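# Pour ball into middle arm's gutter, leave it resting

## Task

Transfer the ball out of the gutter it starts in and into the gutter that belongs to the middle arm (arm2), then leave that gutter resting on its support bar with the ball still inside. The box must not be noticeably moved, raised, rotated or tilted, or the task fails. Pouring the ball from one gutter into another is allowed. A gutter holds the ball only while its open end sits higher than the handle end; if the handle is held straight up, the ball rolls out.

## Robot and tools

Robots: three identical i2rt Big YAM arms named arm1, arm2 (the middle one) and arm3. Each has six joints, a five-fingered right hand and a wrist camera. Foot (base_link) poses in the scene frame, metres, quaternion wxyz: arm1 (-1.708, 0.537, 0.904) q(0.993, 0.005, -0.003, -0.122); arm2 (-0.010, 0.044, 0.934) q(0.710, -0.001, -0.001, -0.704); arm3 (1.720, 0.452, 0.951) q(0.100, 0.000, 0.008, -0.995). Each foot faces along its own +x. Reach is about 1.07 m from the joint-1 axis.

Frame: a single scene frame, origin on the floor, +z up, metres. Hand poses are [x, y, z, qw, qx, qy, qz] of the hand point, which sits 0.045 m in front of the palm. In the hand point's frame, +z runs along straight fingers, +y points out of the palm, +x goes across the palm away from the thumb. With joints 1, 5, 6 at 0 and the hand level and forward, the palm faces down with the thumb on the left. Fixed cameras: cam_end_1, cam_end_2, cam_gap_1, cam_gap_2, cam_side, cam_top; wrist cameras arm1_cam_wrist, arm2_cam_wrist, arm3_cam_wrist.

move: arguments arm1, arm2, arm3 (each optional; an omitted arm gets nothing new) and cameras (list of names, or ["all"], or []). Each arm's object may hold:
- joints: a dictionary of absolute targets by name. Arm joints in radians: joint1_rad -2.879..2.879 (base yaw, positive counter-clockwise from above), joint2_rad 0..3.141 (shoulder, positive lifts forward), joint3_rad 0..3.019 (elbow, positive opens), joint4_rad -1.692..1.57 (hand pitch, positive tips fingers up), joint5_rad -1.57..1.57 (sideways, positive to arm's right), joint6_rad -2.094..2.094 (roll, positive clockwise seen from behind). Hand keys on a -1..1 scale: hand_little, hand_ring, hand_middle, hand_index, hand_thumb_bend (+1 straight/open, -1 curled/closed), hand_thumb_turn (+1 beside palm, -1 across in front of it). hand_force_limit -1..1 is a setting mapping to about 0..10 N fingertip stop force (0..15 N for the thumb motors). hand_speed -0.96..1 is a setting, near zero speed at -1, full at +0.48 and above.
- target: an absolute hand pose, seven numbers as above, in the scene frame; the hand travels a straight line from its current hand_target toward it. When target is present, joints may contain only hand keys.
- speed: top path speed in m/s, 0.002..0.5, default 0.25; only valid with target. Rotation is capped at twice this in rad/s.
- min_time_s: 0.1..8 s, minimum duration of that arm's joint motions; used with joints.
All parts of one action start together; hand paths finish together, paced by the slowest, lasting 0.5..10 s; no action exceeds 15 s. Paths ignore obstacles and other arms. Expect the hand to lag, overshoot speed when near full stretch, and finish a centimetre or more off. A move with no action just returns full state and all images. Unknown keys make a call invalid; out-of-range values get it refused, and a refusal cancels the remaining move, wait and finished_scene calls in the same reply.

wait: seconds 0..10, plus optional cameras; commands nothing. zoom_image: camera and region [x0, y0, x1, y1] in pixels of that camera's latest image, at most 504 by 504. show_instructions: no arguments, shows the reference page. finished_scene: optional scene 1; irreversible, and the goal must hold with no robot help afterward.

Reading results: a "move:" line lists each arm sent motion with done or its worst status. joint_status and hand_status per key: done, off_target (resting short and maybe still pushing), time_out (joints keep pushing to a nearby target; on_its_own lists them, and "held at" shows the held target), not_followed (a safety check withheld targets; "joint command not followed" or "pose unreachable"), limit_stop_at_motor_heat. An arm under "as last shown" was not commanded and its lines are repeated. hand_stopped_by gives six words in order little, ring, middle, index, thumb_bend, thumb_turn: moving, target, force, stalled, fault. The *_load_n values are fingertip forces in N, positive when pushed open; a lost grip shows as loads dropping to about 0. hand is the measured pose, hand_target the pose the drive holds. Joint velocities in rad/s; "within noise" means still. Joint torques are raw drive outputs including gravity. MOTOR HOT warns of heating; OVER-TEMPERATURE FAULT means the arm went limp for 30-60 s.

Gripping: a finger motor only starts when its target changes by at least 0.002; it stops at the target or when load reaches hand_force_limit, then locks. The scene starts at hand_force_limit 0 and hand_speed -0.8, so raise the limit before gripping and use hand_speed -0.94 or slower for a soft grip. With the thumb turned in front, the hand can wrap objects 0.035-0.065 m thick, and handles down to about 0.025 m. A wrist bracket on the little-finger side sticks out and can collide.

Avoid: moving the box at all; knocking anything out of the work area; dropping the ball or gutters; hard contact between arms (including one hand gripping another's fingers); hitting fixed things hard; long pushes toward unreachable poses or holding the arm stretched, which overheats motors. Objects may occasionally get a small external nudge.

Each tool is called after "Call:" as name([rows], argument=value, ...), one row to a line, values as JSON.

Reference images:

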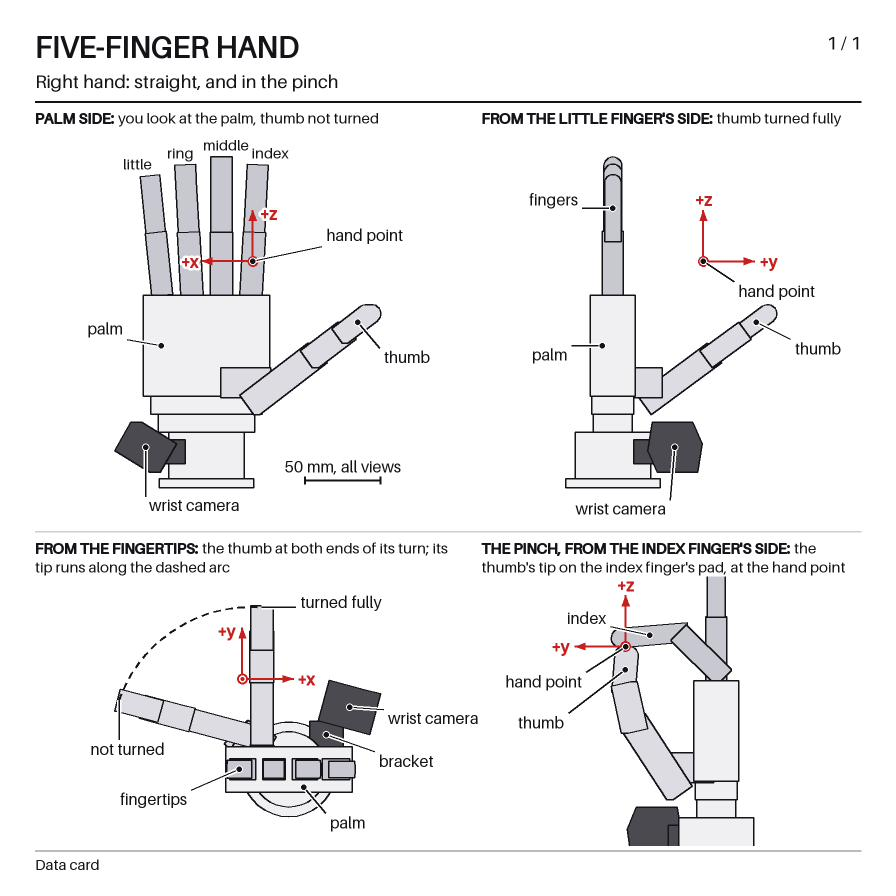

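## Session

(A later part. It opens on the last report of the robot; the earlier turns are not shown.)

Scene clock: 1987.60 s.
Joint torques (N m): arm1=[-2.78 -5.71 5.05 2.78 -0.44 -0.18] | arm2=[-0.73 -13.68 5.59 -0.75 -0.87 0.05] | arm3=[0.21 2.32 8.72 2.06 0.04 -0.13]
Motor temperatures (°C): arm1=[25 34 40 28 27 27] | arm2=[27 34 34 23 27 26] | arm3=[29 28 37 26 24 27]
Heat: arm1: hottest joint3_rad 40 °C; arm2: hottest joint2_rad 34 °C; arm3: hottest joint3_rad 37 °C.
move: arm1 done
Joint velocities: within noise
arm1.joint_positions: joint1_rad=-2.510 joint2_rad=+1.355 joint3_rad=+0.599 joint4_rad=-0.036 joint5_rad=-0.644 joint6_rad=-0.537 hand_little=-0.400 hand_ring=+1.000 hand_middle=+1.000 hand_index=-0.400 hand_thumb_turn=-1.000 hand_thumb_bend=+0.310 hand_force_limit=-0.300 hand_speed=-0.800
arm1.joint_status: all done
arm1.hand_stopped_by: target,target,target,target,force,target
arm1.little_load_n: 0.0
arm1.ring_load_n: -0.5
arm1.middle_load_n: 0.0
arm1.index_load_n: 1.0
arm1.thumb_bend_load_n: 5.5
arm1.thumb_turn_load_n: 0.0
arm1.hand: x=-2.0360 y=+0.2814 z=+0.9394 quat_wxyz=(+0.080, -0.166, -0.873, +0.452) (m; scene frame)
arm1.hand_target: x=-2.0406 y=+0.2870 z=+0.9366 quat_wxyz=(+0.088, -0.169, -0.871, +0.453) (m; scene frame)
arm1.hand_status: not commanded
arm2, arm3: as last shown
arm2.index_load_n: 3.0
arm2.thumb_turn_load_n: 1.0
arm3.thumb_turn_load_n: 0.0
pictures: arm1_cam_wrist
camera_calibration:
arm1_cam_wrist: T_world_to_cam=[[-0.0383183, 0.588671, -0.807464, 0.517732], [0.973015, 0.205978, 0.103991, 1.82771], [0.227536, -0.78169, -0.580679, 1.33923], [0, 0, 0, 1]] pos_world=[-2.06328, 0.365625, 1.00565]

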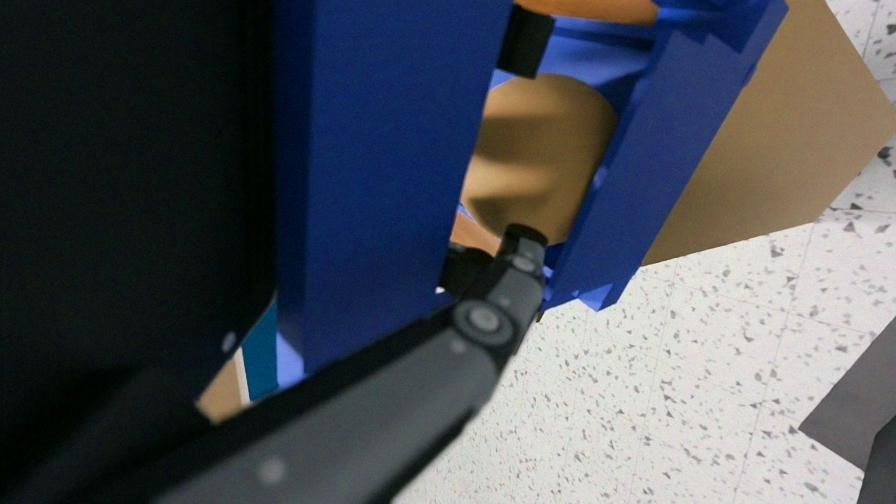

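Call:
move(arm1={"joints": {"hand_index": -1, "hand_little": -1, "hand_force_limit": 0.2, "hand_speed": -0.85}}, cameras=["arm1_cam_wrist", "cam_end_1", "cam_side"])

Call:
zoom_image(camera="cam_end_1", region=[440, 340, 560, 430])

Call:
zoom_image(camera="cam_side", region=[80, 210, 180, 290])

Scene clock: 2012.73 s.
Joint torques (N m): arm1=[-2.08 -6.65 5.56 2.92 -0.42 -0.17] | arm2=[-0.79 -13.74 5.6 -0.75 -0.87 0.05] | arm3=[0.73 2.02 8.46 1.95 0.05 -0.08]
Motor temperatures (°C): arm1=[25 33 39 28 27 27] | arm2=[27 34 34 23 27 26] | arm3=[29 28 37 26 24 27]
Heat: arm1: hottest joint3_rad 39 °C; arm2: hottest joint2_rad 34 °C; arm3: hottest joint3_rad 37 °C.
move: arm1 off_target
Joint velocities: within noise
arm1.joint_positions: joint1_rad=-2.510 joint2_rad=+1.358 joint3_rad=+0.595 joint4_rad=-0.036 joint5_rad=-0.644 joint6_rad=-0.537 hand_little=-0.730 hand_ring=+1.000 hand_middle=+1.000 hand_index=-0.424 hand_thumb_turn=-1.000 hand_thumb_bend=+0.310 hand_force_limit=+0.200 hand_speed=-0.850
arm1.joint_status: hand_little off_target (ended at -0.730, target -1.000); hand_index off_target (ended at -0.424, target -1.000); the others done
arm1.hand_stopped_by: force,target,target,force,force,target
arm1.little_load_n: 6.5
arm1.ring_load_n: 0.0
arm1.middle_load_n: 0.0
arm1.index_load_n: 9.0
arm1.thumb_bend_load_n: 6.0
arm1.thumb_turn_load_n: 0.0
arm1.hand: x=-2.0338 y=+0.2823 z=+0.9366 quat_wxyz=(+0.077, -0.167, -0.874, +0.450) (m; scene frame)
arm1.hand_target: x=-2.0407 y=+0.2869 z=+0.9367 quat_wxyz=(+0.088, -0.168, -0.871, +0.453) (m; scene frame)
arm1.hand_status: not commanded
arm2, arm3: as last shown
arm2.index_load_n: 2.5
pictures: arm1_cam_wrist, cam_end_1, cam_side
camera_calibration:
arm1_cam_wrist: T_world_to_cam=[[-0.032877, 0.590864, -0.806101, 0.524247], [0.972285, 0.205704, 0.111124, 1.81762], [0.231477, -0.780106, -0.581251, 1.34594], [0, 0, 0, 1]] pos_world=[-2.06157, 0.366328, 1.00295]

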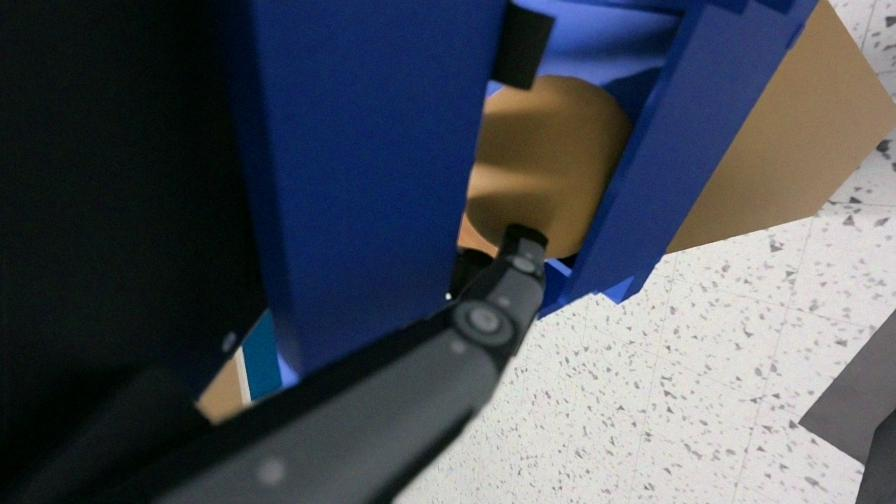

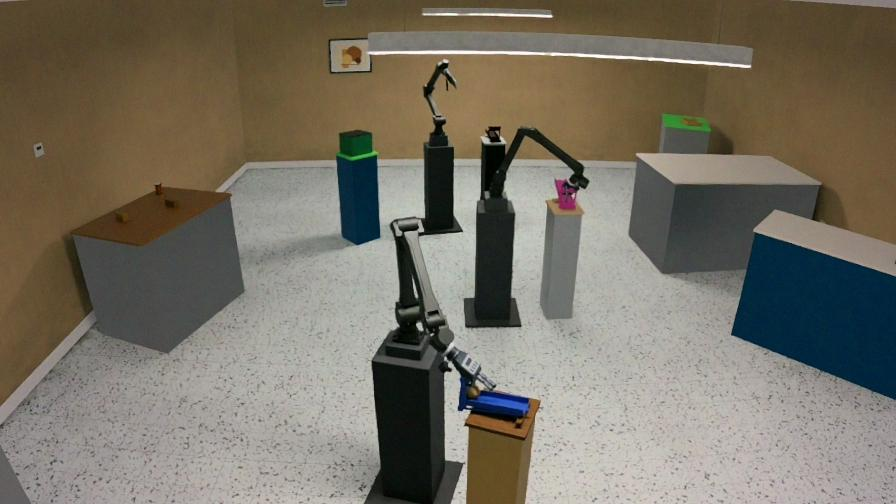

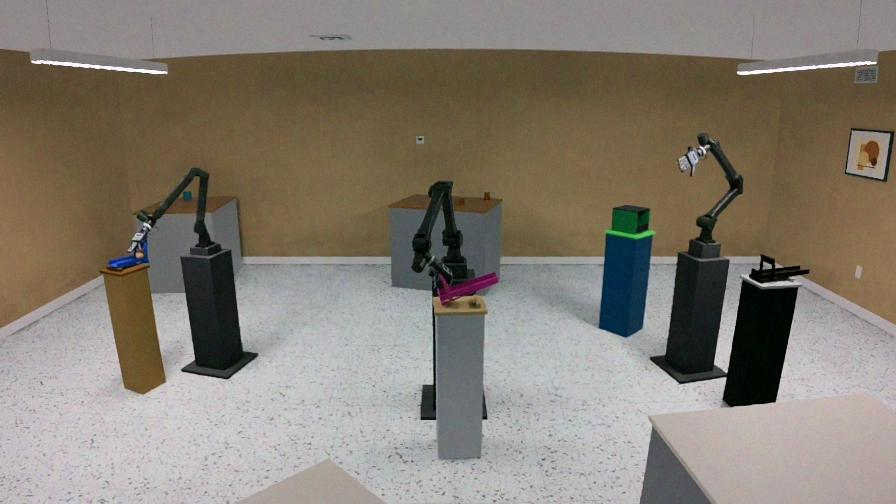

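Scaled by 4.200.

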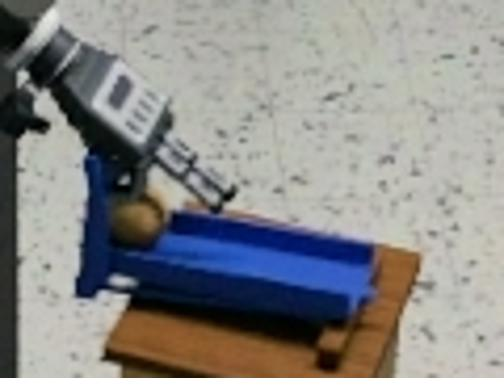

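Scaled by 5.040.

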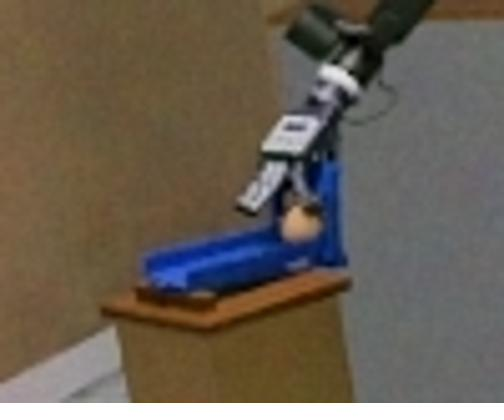

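Call:
move(arm1={"joints": {"hand_thumb_bend": 0.75, "hand_force_limit": 0.2, "hand_speed": -0.7}}, cameras=[])

Call:
move(arm1={"joints": {"hand_index": -0.98, "hand_little": -0.98, "hand_force_limit": 0.2, "hand_speed": -0.85}}, cameras=["arm1_cam_wrist", "cam_end_1", "cam_side"])

Call:
zoom_image(camera="cam_end_1", region=[440, 340, 560, 430])

Scene clock: 2028.33 s.
Joint torques (N m): arm1=[-2.14 -6.53 5.49 2.62 -0.49 -0.15] | arm2=[-0.79 -13.74 5.59 -0.77 -0.86 0.05] | arm3=[-0.5 1.14 8.35 2.29 0.01 -0.05]
Motor temperatures (°C): arm1=[25 33 38 28 27 27] | arm2=[27 34 34 23 27 26] | arm3=[29 28 37 26 24 27]
Heat: arm1: hottest joint3_rad 38 °C; arm2: hottest joint2_rad 34 °C; arm3: hottest joint3_rad 37 °C.
move: arm1 done
Joint velocities: within noise
arm1.joint_positions: joint1_rad=-2.510 joint2_rad=+1.359 joint3_rad=+0.595 joint4_rad=-0.036 joint5_rad=-0.644 joint6_rad=-0.537 hand_little=-0.731 hand_ring=+1.000 hand_middle=+1.000 hand_index=-0.425 hand_thumb_turn=-1.000 hand_thumb_bend=+0.750 hand_force_limit=+0.200 hand_speed=-0.700
arm1.joint_status: all done
arm1.hand_stopped_by: force,target,target,force,target,target
arm1.little_load_n: 2.0
arm1.ring_load_n: 0.0
arm1.middle_load_n: 0.0
arm1.index_load_n: 0.0
arm1.thumb_bend_load_n: 0.0
arm1.thumb_turn_load_n: 0.0
arm1.hand: x=-2.0339 y=+0.2825 z=+0.9361 quat_wxyz=(+0.077, -0.167, -0.874, +0.450) (m; scene frame)
arm1.hand_target: x=-2.0407 y=+0.2870 z=+0.9367 quat_wxyz=(+0.088, -0.169, -0.871, +0.453) (m; scene frame)
arm1.hand_status: not commanded
arm2, arm3: as last shown
arm2.thumb_turn_load_n: 0.5
pictures: none
No camera images: "cameras" was empty.

Scene clock: 2029.50 s.
Joint torques (N m): arm1=[-1.44 -7.18 5.3 2.82 -0.47 -0.17] | arm2=[-0.73 -13.68 5.6 -0.76 -0.87 0.05] | arm3=[0.85 2.37 8.4 2.24 0 -0.04]
Motor temperatures (°C): arm1=[25 33 38 28 27 27] | arm2=[27 34 34 23 27 26] | arm3=[29 28 37 26 24 27]
Heat: arm1: hottest joint3_rad 38 °C; arm2: hottest joint2_rad 34 °C; arm3: hottest joint3_rad 37 °C.
move: arm1 off_target
Joint velocities: within noise
arm1.joint_positions: joint1_rad=-2.510 joint2_rad=+1.362 joint3_rad=+0.595 joint4_rad=-0.036 joint5_rad=-0.642 joint6_rad=-0.537 hand_little=-0.797 hand_ring=+1.000 hand_middle=+1.000 hand_index=-0.756 hand_thumb_turn=-1.000 hand_thumb_bend=+0.750 hand_force_limit=+0.200 hand_speed=-0.850
arm1.joint_status: hand_little off_target (ended at -0.797, target -0.980); hand_index off_target (ended at -0.756, target -0.980); the others done
arm1.hand_stopped_by: force,target,target,force,target,target
arm1.little_load_n: 1.0
arm1.ring_load_n: 0.0
arm1.middle_load_n: 0.0
arm1.index_load_n: 1.5
arm1.thumb_bend_load_n: 0.5
arm1.thumb_turn_load_n: 0.0
arm1.hand: x=-2.0339 y=+0.2828 z=+0.9351 quat_wxyz=(+0.077, -0.168, -0.874, +0.449) (m; scene frame)
arm1.hand_target: x=-2.0406 y=+0.2870 z=+0.9366 quat_wxyz=(+0.088, -0.169, -0.871, +0.453) (m; scene frame)
arm1.hand_status: not commanded
arm2, arm3: as last shown
pictures: arm1_cam_wrist, cam_end_1, cam_side
camera_calibration:
arm1_cam_wrist: T_world_to_cam=[[-0.0296669, 0.593247, -0.804474, 0.527067], [0.972407, 0.203445, 0.114167, 1.81582], [0.231396, -0.778889, -0.582913, 1.34657], [0, 0, 0, 1]] pos_world=[-2.06167, 0.366731, 1.00164]

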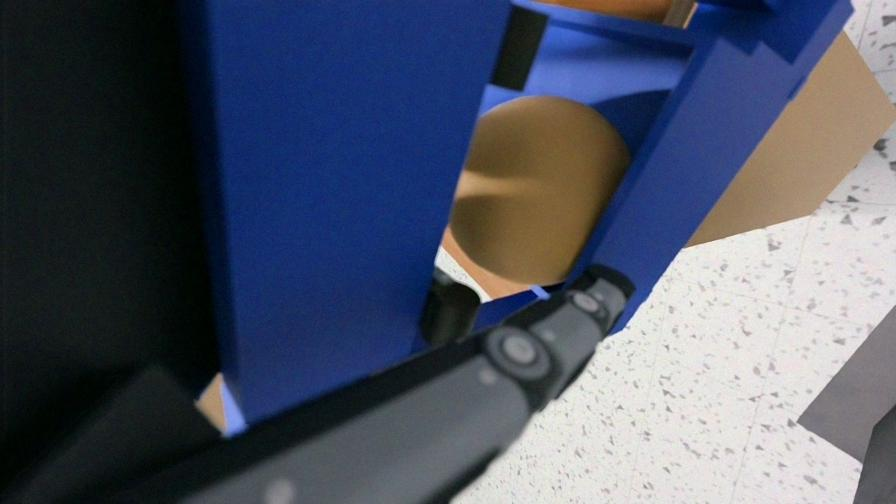

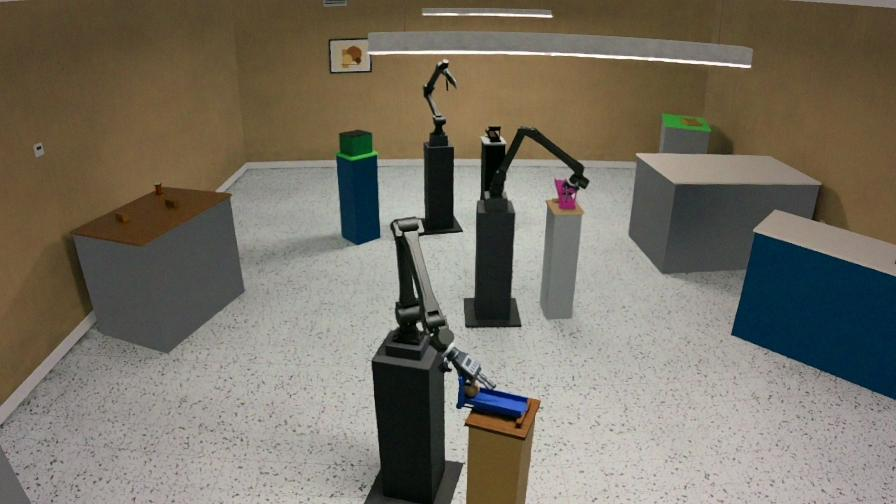

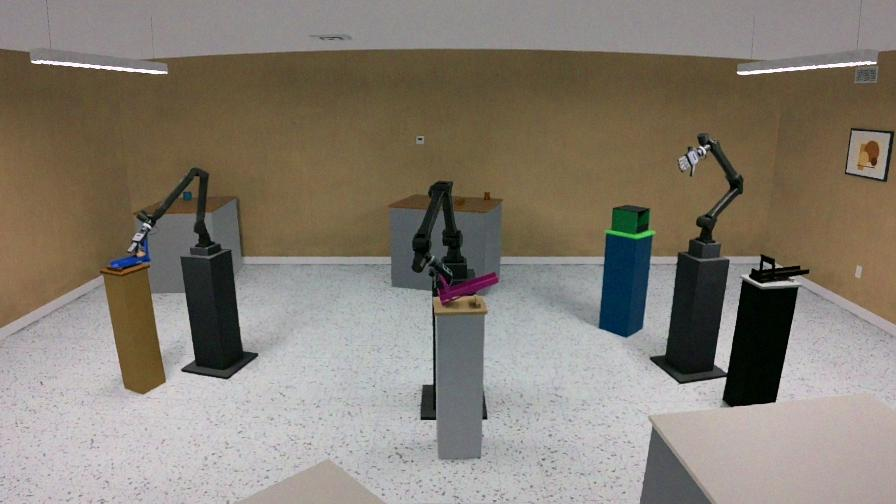

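Scaled by 4.200.

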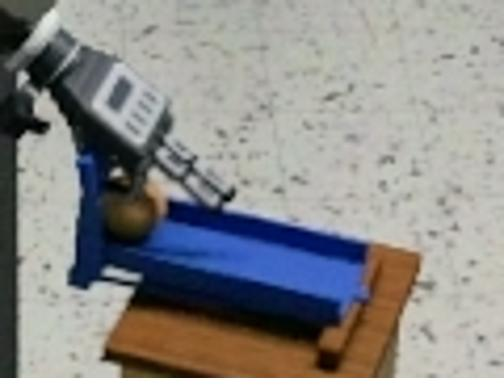

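Call:
move(arm1={"joints": {"hand_index": -1, "hand_little": -1, "hand_force_limit": 0.3, "hand_speed": -0.94}}, cameras=["arm1_cam_wrist", "cam_end_1"])

Call:
zoom_image(camera="cam_end_1", region=[440, 340, 560, 430])

Scene clock: 2044.07 s.
Joint torques (N m): arm1=[-2.08 -7 5.39 2.66 -0.46 -0.15] | arm2=[-0.79 -13.68 5.59 -0.75 -0.87 0.04] | arm3=[0.38 1.67 8.59 2.15 -0.01 -0.1]
Motor temperatures (°C): arm1=[25 33 37 28 27 27] | arm2=[27 34 34 23 27 26] | arm3=[29 28 37 26 24 27]
Heat: arm1: hottest joint3_rad 37 °C; arm2: hottest joint2_rad 34 °C; arm3: hottest joint3_rad 37 °C.
move: arm1 off_target
Joint velocities: within noise
arm1.joint_positions: joint1_rad=-2.510 joint2_rad=+1.362 joint3_rad=+0.595 joint4_rad=-0.036 joint5_rad=-0.642 joint6_rad=-0.537 hand_little=-0.969 hand_ring=+1.000 hand_middle=+1.000 hand_index=-0.917 hand_thumb_turn=-1.000 hand_thumb_bend=+0.750 hand_force_limit=+0.300 hand_speed=-0.940
arm1.joint_status: hand_little off_target (ended at -0.969, target -1.000); hand_index off_target (ended at -0.917, target -1.000); the others done
arm1.hand_stopped_by: force,target,target,force,target,target
arm1.little_load_n: 7.0
arm1.ring_load_n: 0.0
arm1.middle_load_n: 0.0
arm1.index_load_n: 7.0
arm1.thumb_bend_load_n: 0.0
arm1.thumb_turn_load_n: 0.0
arm1.hand: x=-2.0339 y=+0.2828 z=+0.9351 quat_wxyz=(+0.077, -0.168, -0.874, +0.449) (m; scene frame)
arm1.hand_target: x=-2.0406 y=+0.2869 z=+0.9366 quat_wxyz=(+0.088, -0.168, -0.871, +0.453) (m; scene frame)
arm1.hand_status: not commanded
arm2, arm3: as last shown
arm2.middle_load_n: 3.0
pictures: arm1_cam_wrist, cam_end_1
camera_calibration:
arm1_cam_wrist: T_world_to_cam=[[-0.0296669, 0.593247, -0.804474, 0.527067], [0.972407, 0.203445, 0.114167, 1.81582], [0.231396, -0.778889, -0.582913, 1.34657], [0, 0, 0, 1]] pos_world=[-2.06167, 0.366731, 1.00164]

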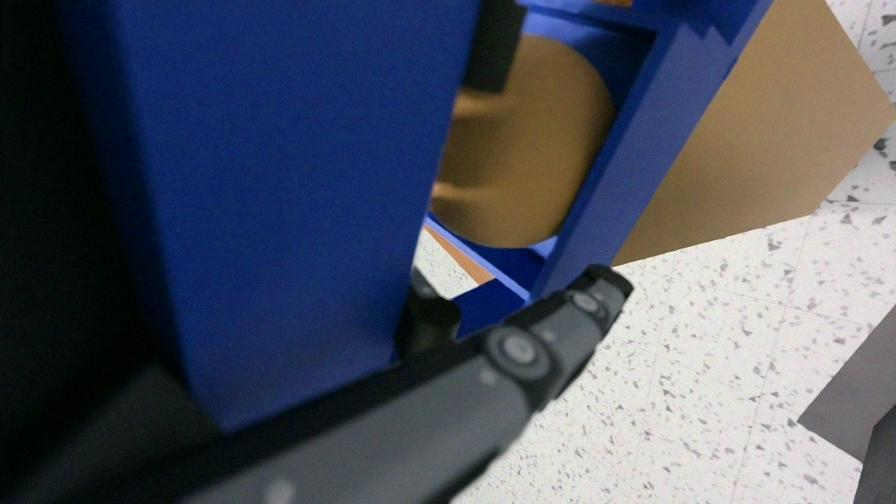

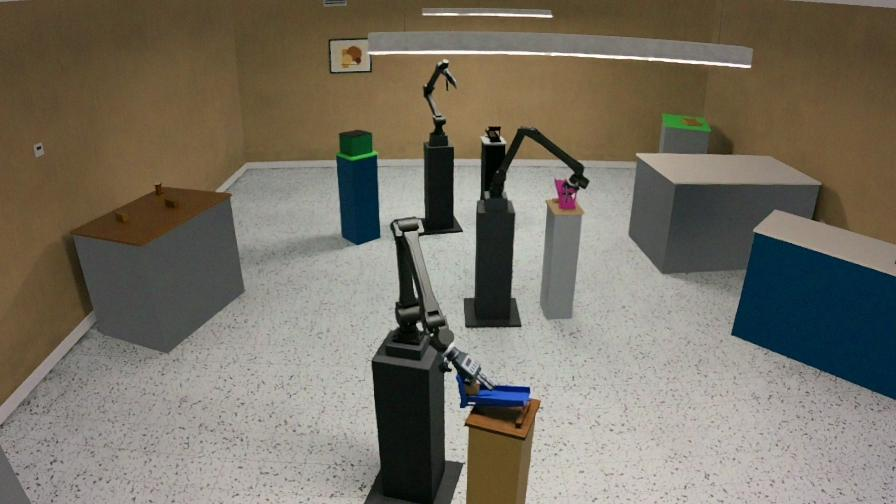

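Scaled by 4.200.

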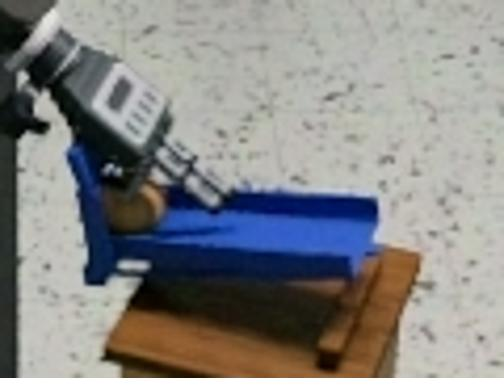

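Call:
move(arm1={"joints": {"hand_thumb_bend": -1, "hand_force_limit": -0.1, "hand_speed": -0.85}}, arm2={"joints": {"hand_thumb_bend": -1, "hand_force_limit": -0.1, "hand_speed": -0.85}}, cameras=["arm1_cam_wrist", "arm2_cam_wrist"])

Scene clock: 2063.10 s.
Joint torques (N m): arm1=[-1.38 -6.71 5.64 2.85 -0.45 -0.13] | arm2=[-0.73 -13.68 5.6 -0.75 -0.87 0.05] | arm3=[-0.15 1.49 8.39 2 0.05 -0.03]
Motor temperatures (°C): arm1=[25 33 37 28 27 27] | arm2=[27 34 34 23 27 26] | arm3=[29 28 37 26 24 27]
Heat: arm1: hottest joint3_rad 37 °C; arm2: hottest joint2_rad 34 °C; arm3: hottest joint3_rad 37 °C.
move: arm1 off_target; arm2 off_target
Joint velocities: within noise
arm1.joint_positions: joint1_rad=-2.510 joint2_rad=+1.362 joint3_rad=+0.595 joint4_rad=-0.036 joint5_rad=-0.642 joint6_rad=-0.537 hand_little=-0.970 hand_ring=+1.000 hand_middle=+1.000 hand_index=-0.917 hand_thumb_turn=-1.000 hand_thumb_bend=+0.376 hand_force_limit=-0.100 hand_speed=-0.850
arm1.joint_status: hand_thumb_bend off_target (ended at +0.376, target -1.000); the others done
arm1.hand_stopped_by: force,target,target,force,force,target
arm1.little_load_n: 5.0
arm1.ring_load_n: -0.5
arm1.middle_load_n: 0.0
arm1.index_load_n: 0.5
arm1.thumb_bend_load_n: 6.5
arm1.thumb_turn_load_n: 1.0
arm1.hand: x=-2.0339 y=+0.2828 z=+0.9351 quat_wxyz=(+0.077, -0.168, -0.874, +0.449) (m; scene frame)
arm1.hand_target: x=-2.0406 y=+0.2869 z=+0.9366 quat_wxyz=(+0.088, -0.168, -0.871, +0.453) (m; scene frame)
arm1.hand_status: not commanded
arm2.joint_positions: joint1_rad=-0.321 joint2_rad=+1.991 joint3_rad=+1.404 joint4_rad=-1.405 joint5_rad=-0.811 joint6_rad=-2.102 hand_little=-0.997 hand_ring=-0.979 hand_middle=-0.979 hand_index=-0.979 hand_thumb_turn=-1.000 hand_thumb_bend=+0.462 hand_force_limit=-0.100 hand_speed=-0.850
arm2.joint_status: hand_thumb_bend off_target (ended at +0.462, target -1.000); the others done
arm2.hand_stopped_by: force,force,force,force,force,target
arm2.little_load_n: 0.5
arm2.ring_load_n: 0.0
arm2.middle_load_n: -0.5
arm2.index_load_n: 1.0
arm2.thumb_bend_load_n: 7.5
arm2.thumb_turn_load_n: 2.5
arm2.hand: x=-0.0610 y=-0.4178 z=+0.9364 quat_wxyz=(-0.315, +0.650, -0.626, +0.293) (m; scene frame)
arm2.hand_target: x=-0.0597 y=-0.4183 z=+0.9371 quat_wxyz=(-0.313, +0.651, -0.625, +0.296) (m; scene frame)
arm2.hand_status: not commanded
arm3: as last shown
pictures: arm1_cam_wrist, arm2_cam_wrist
camera_calibration:
arm1_cam_wrist: T_world_to_cam=[[-0.0296669, 0.593247, -0.804474, 0.527067], [0.972407, 0.203445, 0.114167, 1.81582], [0.231396, -0.778889, -0.582913, 1.34657], [0, 0, 0, 1]] pos_world=[-2.06167, 0.366731, 1.00164]
arm2_cam_wrist: T_world_to_cam=[[-0.631607, -0.238356, -0.737739, 0.554138], [-0.535593, 0.822146, 0.192914, 0.129782], [0.560548, 0.516973, -0.646935, 0.972534], [0, 0, 0, 1]] pos_world=[-0.125644, -0.477392, 1.01294]

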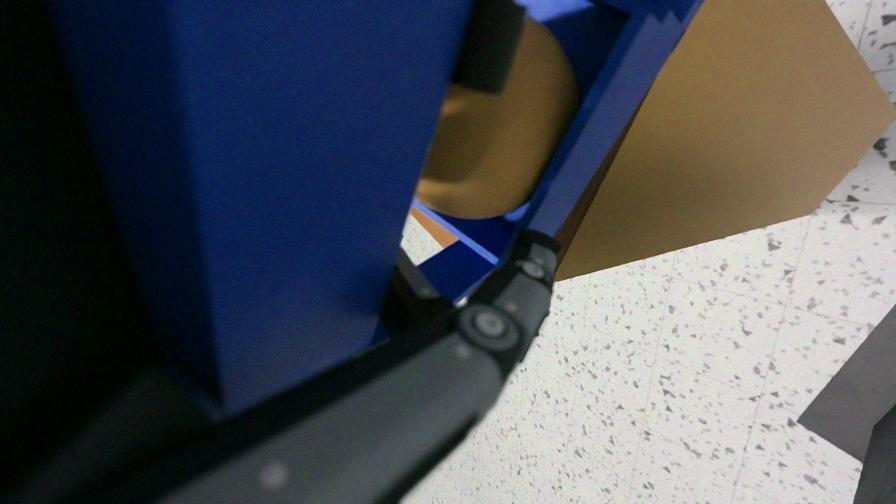

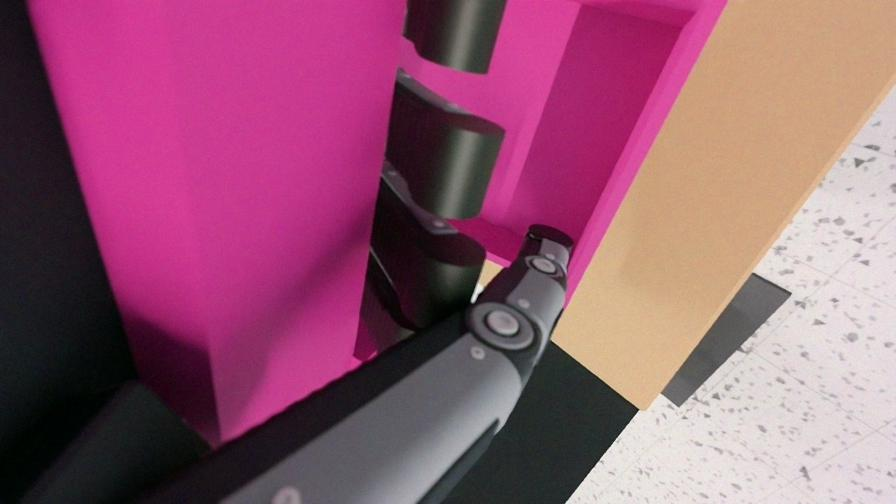

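Call:
move(arm1={"joints": {"hand_index": -0.99, "hand_little": -0.995, "hand_force_limit": 0.3, "hand_speed": -0.94}}, arm2={"joints": {"hand_index": -0.99, "hand_middle": -0.99, "hand_ring": -0.99, "hand_force_limit": 0.3, "hand_speed": -0.94}}, cameras=[])

Scene clock: 2072.80 s.
Joint torques (N m): arm1=[-2.26 -5.95 5.56 2.91 -0.44 -0.18] | arm2=[-0.73 -13.68 5.59 -0.76 -0.88 0.04] | arm3=[0.56 1.96 8.39 2.17 0.07 0]
Motor temperatures (°C): arm1=[25 33 37 28 27 27] | arm2=[27 34 34 23 27 26] | arm3=[29 28 37 26 24 27]
Heat: arm1: hottest joint3_rad 37 °C; arm2: hottest joint2_rad 34 °C; arm3: hottest joint3_rad 37 °C.
move: arm1 off_target; arm2 done
Joint velocities: within noise
arm1.joint_positions: joint1_rad=-2.510 joint2_rad=+1.362 joint3_rad=+0.595 joint4_rad=-0.036 joint5_rad=-0.642 joint6_rad=-0.537 hand_little=-0.979 hand_ring=+1.000 hand_middle=+1.000 hand_index=-0.954 hand_thumb_turn=-1.000 hand_thumb_bend=+0.376 hand_force_limit=+0.300 hand_speed=-0.940
arm1.joint_status: hand_index off_target (ended at -0.954, target -0.990); the others done
arm1.hand_stopped_by: force,target,target,force,force,target
arm1.little_load_n: 6.5
arm1.ring_load_n: 0.0
arm1.middle_load_n: 0.0
arm1.index_load_n: 6.5
arm1.thumb_bend_load_n: 5.5
arm1.thumb_turn_load_n: 2.5
arm1.hand: x=-2.0339 y=+0.2828 z=+0.9351 quat_wxyz=(+0.077, -0.168, -0.874, +0.449) (m; scene frame)
arm1.hand_target: x=-2.0406 y=+0.2869 z=+0.9366 quat_wxyz=(+0.088, -0.168, -0.871, +0.453) (m; scene frame)
arm1.hand_status: not commanded
arm2.joint_positions: joint1_rad=-0.321 joint2_rad=+1.991 joint3_rad=+1.404 joint4_rad=-1.405 joint5_rad=-0.811 joint6_rad=-2.102 hand_little=-0.997 hand_ring=-0.990 hand_middle=-0.988 hand_index=-0.989 hand_thumb_turn=-1.000 hand_thumb_bend=+0.462 hand_force_limit=+0.300 hand_speed=-0.940
arm2.joint_status: all done
arm2.hand_stopped_by: force,target,target,target,force,target
arm2.little_load_n: 0.0
arm2.ring_load_n: 1.0
arm2.middle_load_n: 5.5
arm2.index_load_n: 2.5
arm2.thumb_bend_load_n: 7.0
arm2.thumb_turn_load_n: 2.0
arm2.hand: x=-0.0610 y=-0.4178 z=+0.9364 quat_wxyz=(-0.315, +0.650, -0.626, +0.293) (m; scene frame)
arm2.hand_target: x=-0.0597 y=-0.4183 z=+0.9371 quat_wxyz=(-0.313, +0.651, -0.625, +0.296) (m; scene frame)
arm2.hand_status: not commanded
arm3: as last shown
pictures: none
No camera images: "cameras" was empty.

Call:
move(arm1={"target": [-2.042, 0.285, 1.01, -0.0877, 0.1685, 0.8709, -0.4533], "speed": 0.06}, arm2={"target": [-0.060, -0.418, 1.00, 0.3199, -0.6558, 0.6147, -0.2998], "speed": 0.06}, cameras=["arm1_cam_wrist", "arm2_cam_wrist", "cam_end_1", "cam_side"])

Call:
zoom_image(camera="cam_end_1", region=[440, 320, 560, 430])

Call:
zoom_image(camera="cam_side", region=[410, 230, 530, 320])

Call:
zoom_image(camera="cam_side", region=[80, 200, 200, 290])

Scene clock: 2091.83 s.
Joint torques (N m): arm1=[-1.2 -8.59 11.23 1.61 -0.54 -0.2] | arm2=[-0.73 -14.97 9.92 -1.92 -0.84 0.05] | arm3=[0.44 1.49 8.55 1.96 0.03 -0.07]
Motor temperatures (°C): arm1=[25 33 37 28 27 27] | arm2=[27 34 34 23 27 26] | arm3=[29 28 37 26 24 27]
Heat: arm1: hottest joint3_rad 37 °C; arm2: hottest joint2_rad 34 °C; arm3: hottest joint3_rad 37 °C.
move: arm1 off_target; arm2 off_target
Joint velocities: within noise
arm1.joint_positions: joint1_rad=-2.510 joint2_rad=+1.225 joint3_rad=+0.627 joint4_rad=-0.276 joint5_rad=-0.639 joint6_rad=-0.537 hand_little=-0.979 hand_ring=+1.000 hand_middle=+1.000 hand_index=-0.954 hand_thumb_turn=-1.000 hand_thumb_bend=+0.376 hand_force_limit=+0.300 hand_speed=-0.940
arm1.joint_status: not commanded
arm1.hand_stopped_by: force,target,target,force,force,target
arm1.little_load_n: 7.0
arm1.ring_load_n: 0.0
arm1.middle_load_n: 0.0
arm1.index_load_n: 7.0
arm1.thumb_bend_load_n: 5.5
arm1.thumb_turn_load_n: 2.5
arm1.hand: x=-2.0097 y=+0.2929 z=+0.9728 quat_wxyz=(+0.052, -0.183, -0.882, +0.431) (m; scene frame)
arm1.hand_target: x=-2.0397 y=+0.2859 z=+1.0106 quat_wxyz=(+0.088, -0.168, -0.871, +0.453) (m; scene frame)
arm1.hand_status: off_target (0.050 m and 5.3 deg from the pose sent, 0.075 m and 1.4 deg at the start)
arm2.joint_positions: joint1_rad=-0.321 joint2_rad=+1.931 joint3_rad=+1.404 joint4_rad=-1.517 joint5_rad=-0.811 joint6_rad=-2.102 hand_little=-0.997 hand_ring=-0.990 hand_middle=-0.988 hand_index=-0.989 hand_thumb_turn=-1.000 hand_thumb_bend=+0.462 hand_force_limit=+0.300 hand_speed=-0.940
arm2.joint_status: not commanded
arm2.hand_stopped_by: force,target,target,target,force,target
arm2.little_load_n: 0.0
arm2.ring_load_n: 1.0
arm2.middle_load_n: 5.5
arm2.index_load_n: 2.0
arm2.thumb_bend_load_n: 7.0
arm2.thumb_turn_load_n: 2.5
arm2.hand: x=-0.0550 y=-0.3991 z=+0.9736 quat_wxyz=(-0.337, +0.640, -0.631, +0.282) (m; scene frame)
arm2.hand_target: x=-0.0593 y=-0.4170 z=+1.0001 quat_wxyz=(-0.313, +0.651, -0.625, +0.296) (m; scene frame)
arm2.hand_status: off_target (0.033 m and 3.8 deg from the pose sent, 0.064 m and 1.8 deg at the start; a joint's target at an end of its range on 60 of 60 steps)
arm3.joint_positions: joint1_rad=+0.242 joint2_rad=+0.635 joint3_rad=+1.359 joint4_rad=-1.149 joint5_rad=-0.046 joint6_rad=-1.300 hand_little=+1.000 hand_ring=+1.000 hand_middle=+1.000 hand_index=+1.000 hand_thumb_turn=+1.000 hand_thumb_bend=+1.000 hand_force_limit=+0.000 hand_speed=-0.800
arm3.joint_status: not commanded
arm3.hand_stopped_by: target,target,target,target,target,target
arm3.little_load_n: 0.0
arm3.ring_load_n: 0.0
arm3.middle_load_n: 0.0
arm3.index_load_n: 0.0
arm3.thumb_bend_load_n: 0.5
arm3.thumb_turn_load_n: 0.0
arm3.hand: x=+1.4583 y=+0.3654 z=+1.4599 quat_wxyz=(+0.501, +0.088, -0.837, +0.201) (m; scene frame)
arm3.hand_target: x=+1.4596 y=+0.3658 z=+1.4719 quat_wxyz=(+0.511, +0.088, -0.830, +0.204) (m; scene frame)
arm3.hand_status: not commanded
pictures: arm1_cam_wrist, arm2_cam_wrist, cam_end_1, cam_side
camera_calibration:
arm1_cam_wrist: T_world_to_cam=[[0.0228519, 0.61579, -0.787579, 0.634597], [0.963343, 0.197066, 0.182033, 1.7035], [0.267299, -0.762868, -0.588714, 1.44383], [0, 0, 0, 1]] pos_world=[-2.04149, 0.374968, 1.0397]
arm2_cam_wrist: T_world_to_cam=[[-0.619536, -0.201118, -0.758767, 0.625841], [-0.53898, 0.811733, 0.224922, 0.0750175], [0.57068, 0.548307, -0.611296, 0.96195], [0, 0, 0, 1]] pos_world=[-0.120802, -0.46247, 1.04603]

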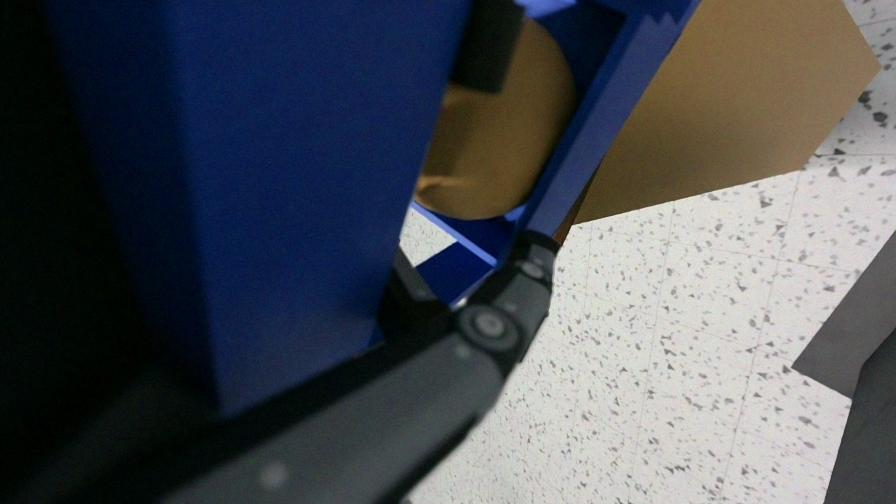

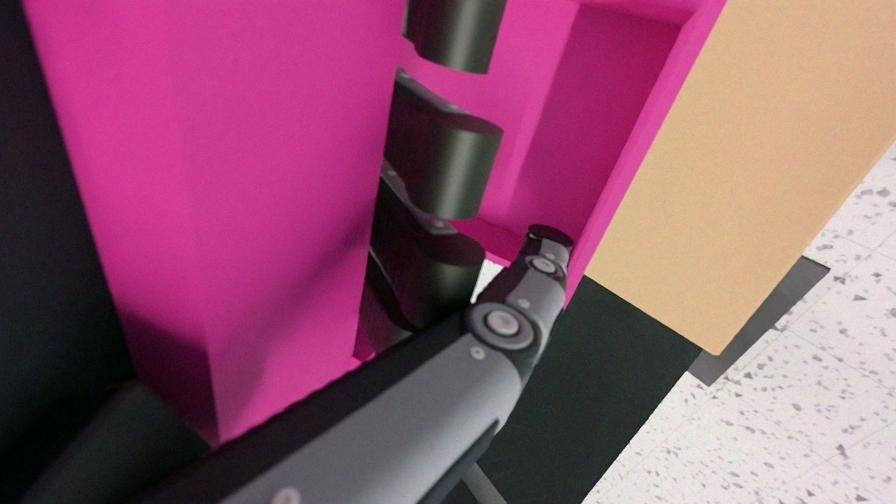

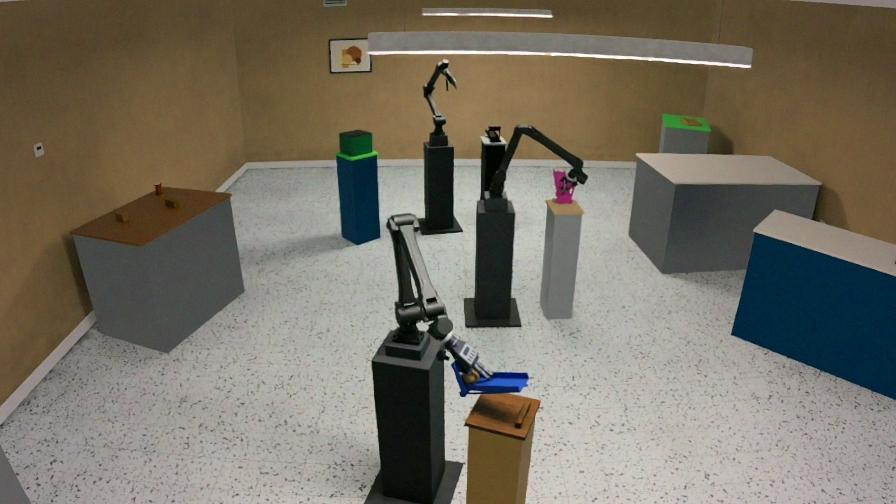

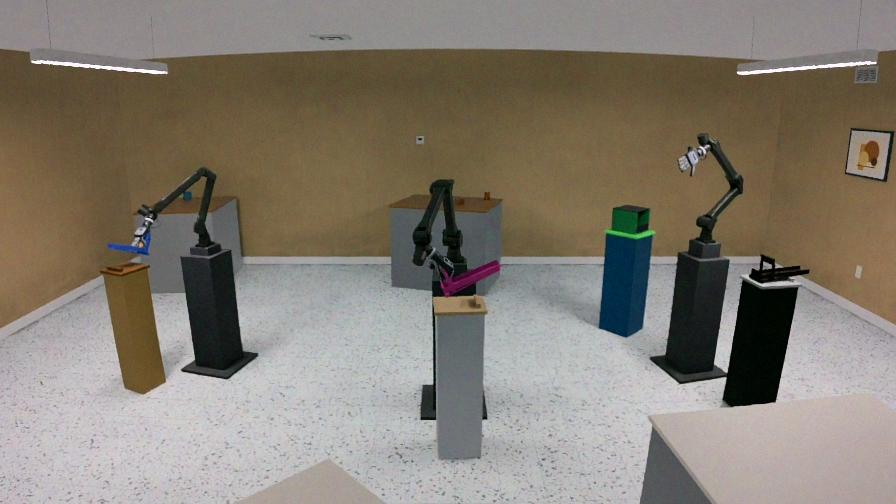

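Scaled by 4.200.

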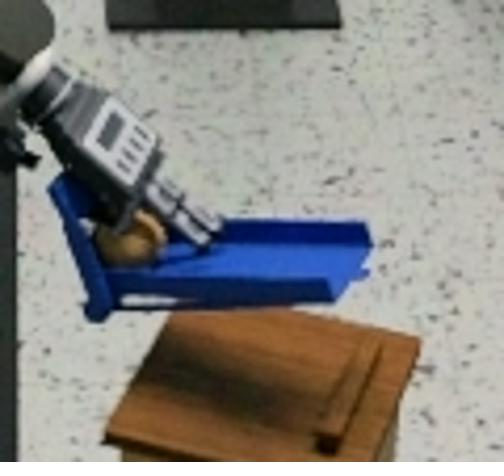

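Scaled by 4.200.

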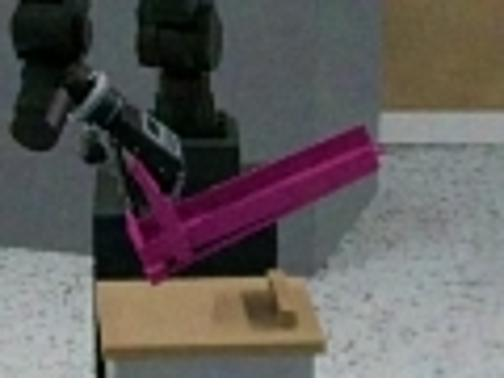

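Scaled by 4.200.

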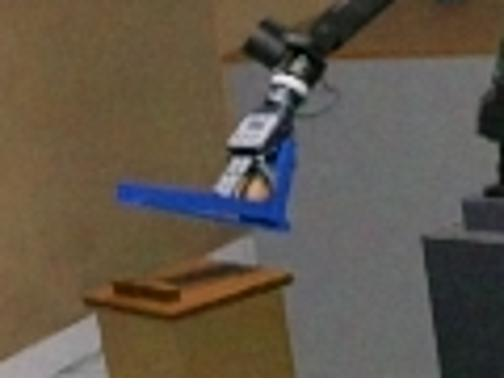

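Call:
move(arm1={"target": [-2.00, 0.30, 1.15, -0.0877, 0.1685, 0.8709, -0.4533], "speed": 0.1}, arm2={"target": [-0.060, -0.405, 1.12, 0.3199, -0.6558, 0.6147, -0.2998], "speed": 0.1}, cameras=["cam_end_1", "cam_side"])

Call:
zoom_image(camera="cam_end_1", region=[420, 290, 580, 420])

Scene clock: 2196.93 s.
Joint torques (N m): arm1=[-2.55 -4.95 13.55 1.55 -0.59 -0.11] | arm2=[-1.55 -13.1 11.82 -1.58 -0.92 0.2] | arm3=[1.26 1.85 8.59 2.32 0.01 0.02]
Motor temperatures (°C): arm1=[25 32 47 28 27 27] | arm2=[27 35 39 24 27 26] | arm3=[29 28 37 26 24 27]
Heat: arm1: hottest joint3_rad 47 °C; arm2: hottest joint3_rad 39 °C; arm3: hottest joint3_rad 37 °C.
move: arm1 off_target; arm2 off_target
Joint velocities: within noise
arm1.joint_positions: joint1_rad=-2.510 joint2_rad=+0.962 joint3_rad=+0.823 joint4_rad=-0.740 joint5_rad=-0.637 joint6_rad=-0.537 hand_little=-0.979 hand_ring=+1.000 hand_middle=+1.000 hand_index=-0.954 hand_thumb_turn=-1.000 hand_thumb_bend=+0.376 hand_force_limit=+0.300 hand_speed=-0.940
arm1.joint_status: not commanded
arm1.hand_stopped_by: force,target,target,force,force,target
arm1.little_load_n: 7.0
arm1.ring_load_n: 0.0
arm1.middle_load_n: 0.0
arm1.index_load_n: 7.0
arm1.thumb_bend_load_n: 5.5
arm1.thumb_turn_load_n: 2.0
arm1.hand: x=-1.9782 y=+0.3053 z=+1.1047 quat_wxyz=(+0.050, -0.184, -0.883, +0.429) (m; scene frame)
arm1.hand_target: x=-1.9972 y=+0.3010 z=+1.1495 quat_wxyz=(+0.088, -0.168, -0.871, +0.453) (m; scene frame)
arm1.hand_status: off_target (0.051 m and 5.6 deg from the pose sent, 0.178 m and 5.3 deg at the start)
arm2.joint_positions: joint1_rad=-0.321 joint2_rad=+1.722 joint3_rad=+1.460 joint4_rad=-1.663 joint5_rad=-0.809 joint6_rad=-2.045 hand_little=-0.997 hand_ring=-0.990 hand_middle=-0.988 hand_index=-0.989 hand_thumb_turn=-1.000 hand_thumb_bend=+0.462 hand_force_limit=+0.300 hand_speed=-0.940
arm2.joint_status: not commanded
arm2.hand_stopped_by: force,target,target,target,force,target
arm2.little_load_n: 0.5
arm2.ring_load_n: 1.0
arm2.middle_load_n: 5.5
arm2.index_load_n: 2.0
arm2.thumb_bend_load_n: 6.5
arm2.thumb_turn_load_n: 2.0
arm2.hand: x=-0.0522 y=-0.3894 z=+1.0896 quat_wxyz=(-0.297, +0.645, -0.639, +0.297) (m; scene frame)
arm2.hand_target: x=-0.0591 y=-0.4033 z=+1.1193 quat_wxyz=(-0.270, +0.651, -0.637, +0.312) (m; scene frame)
arm2.hand_status: off_target (0.035 m and 4.0 deg from the pose sent, 0.147 m and 3.9 deg at the start; a joint's target at an end of its range on 67 of 67 steps)
arm3: as last shown
arm3.thumb_bend_load_n: 0.0
pictures: cam_end_1, cam_side

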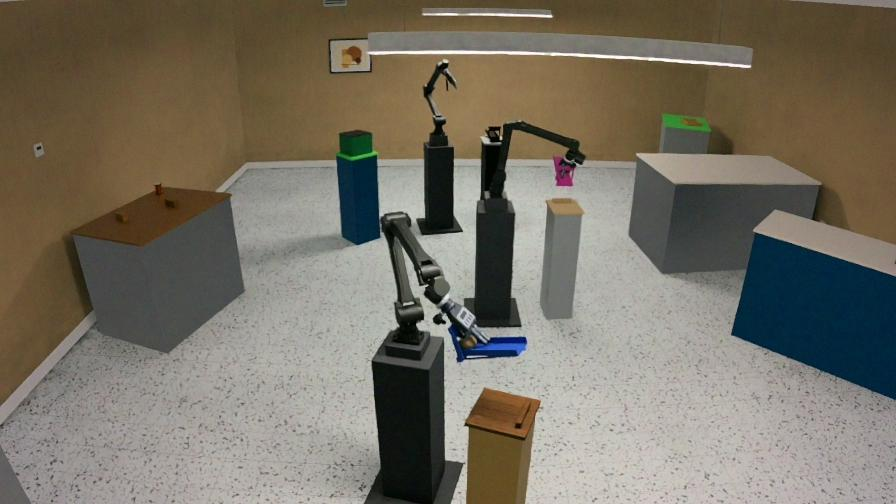

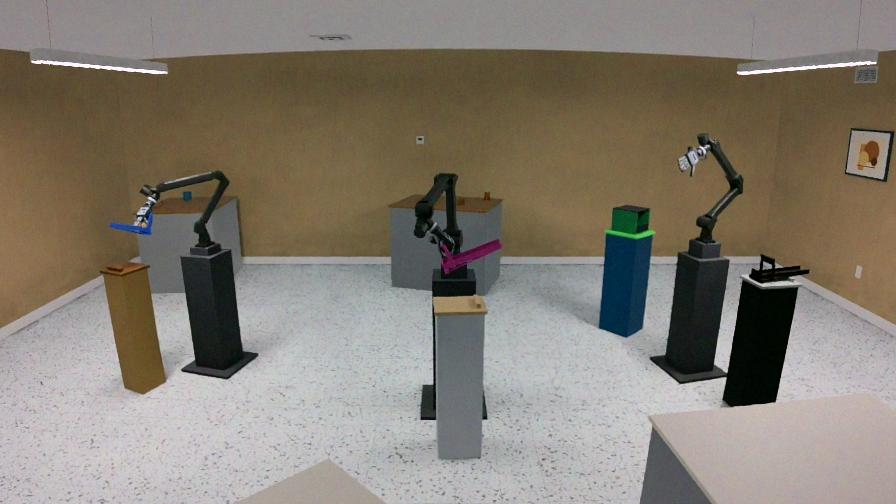

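Scaled by 3.150.

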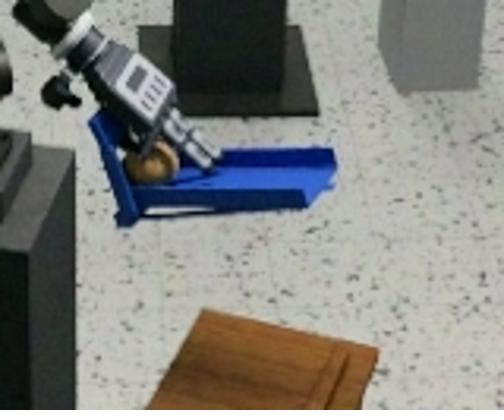

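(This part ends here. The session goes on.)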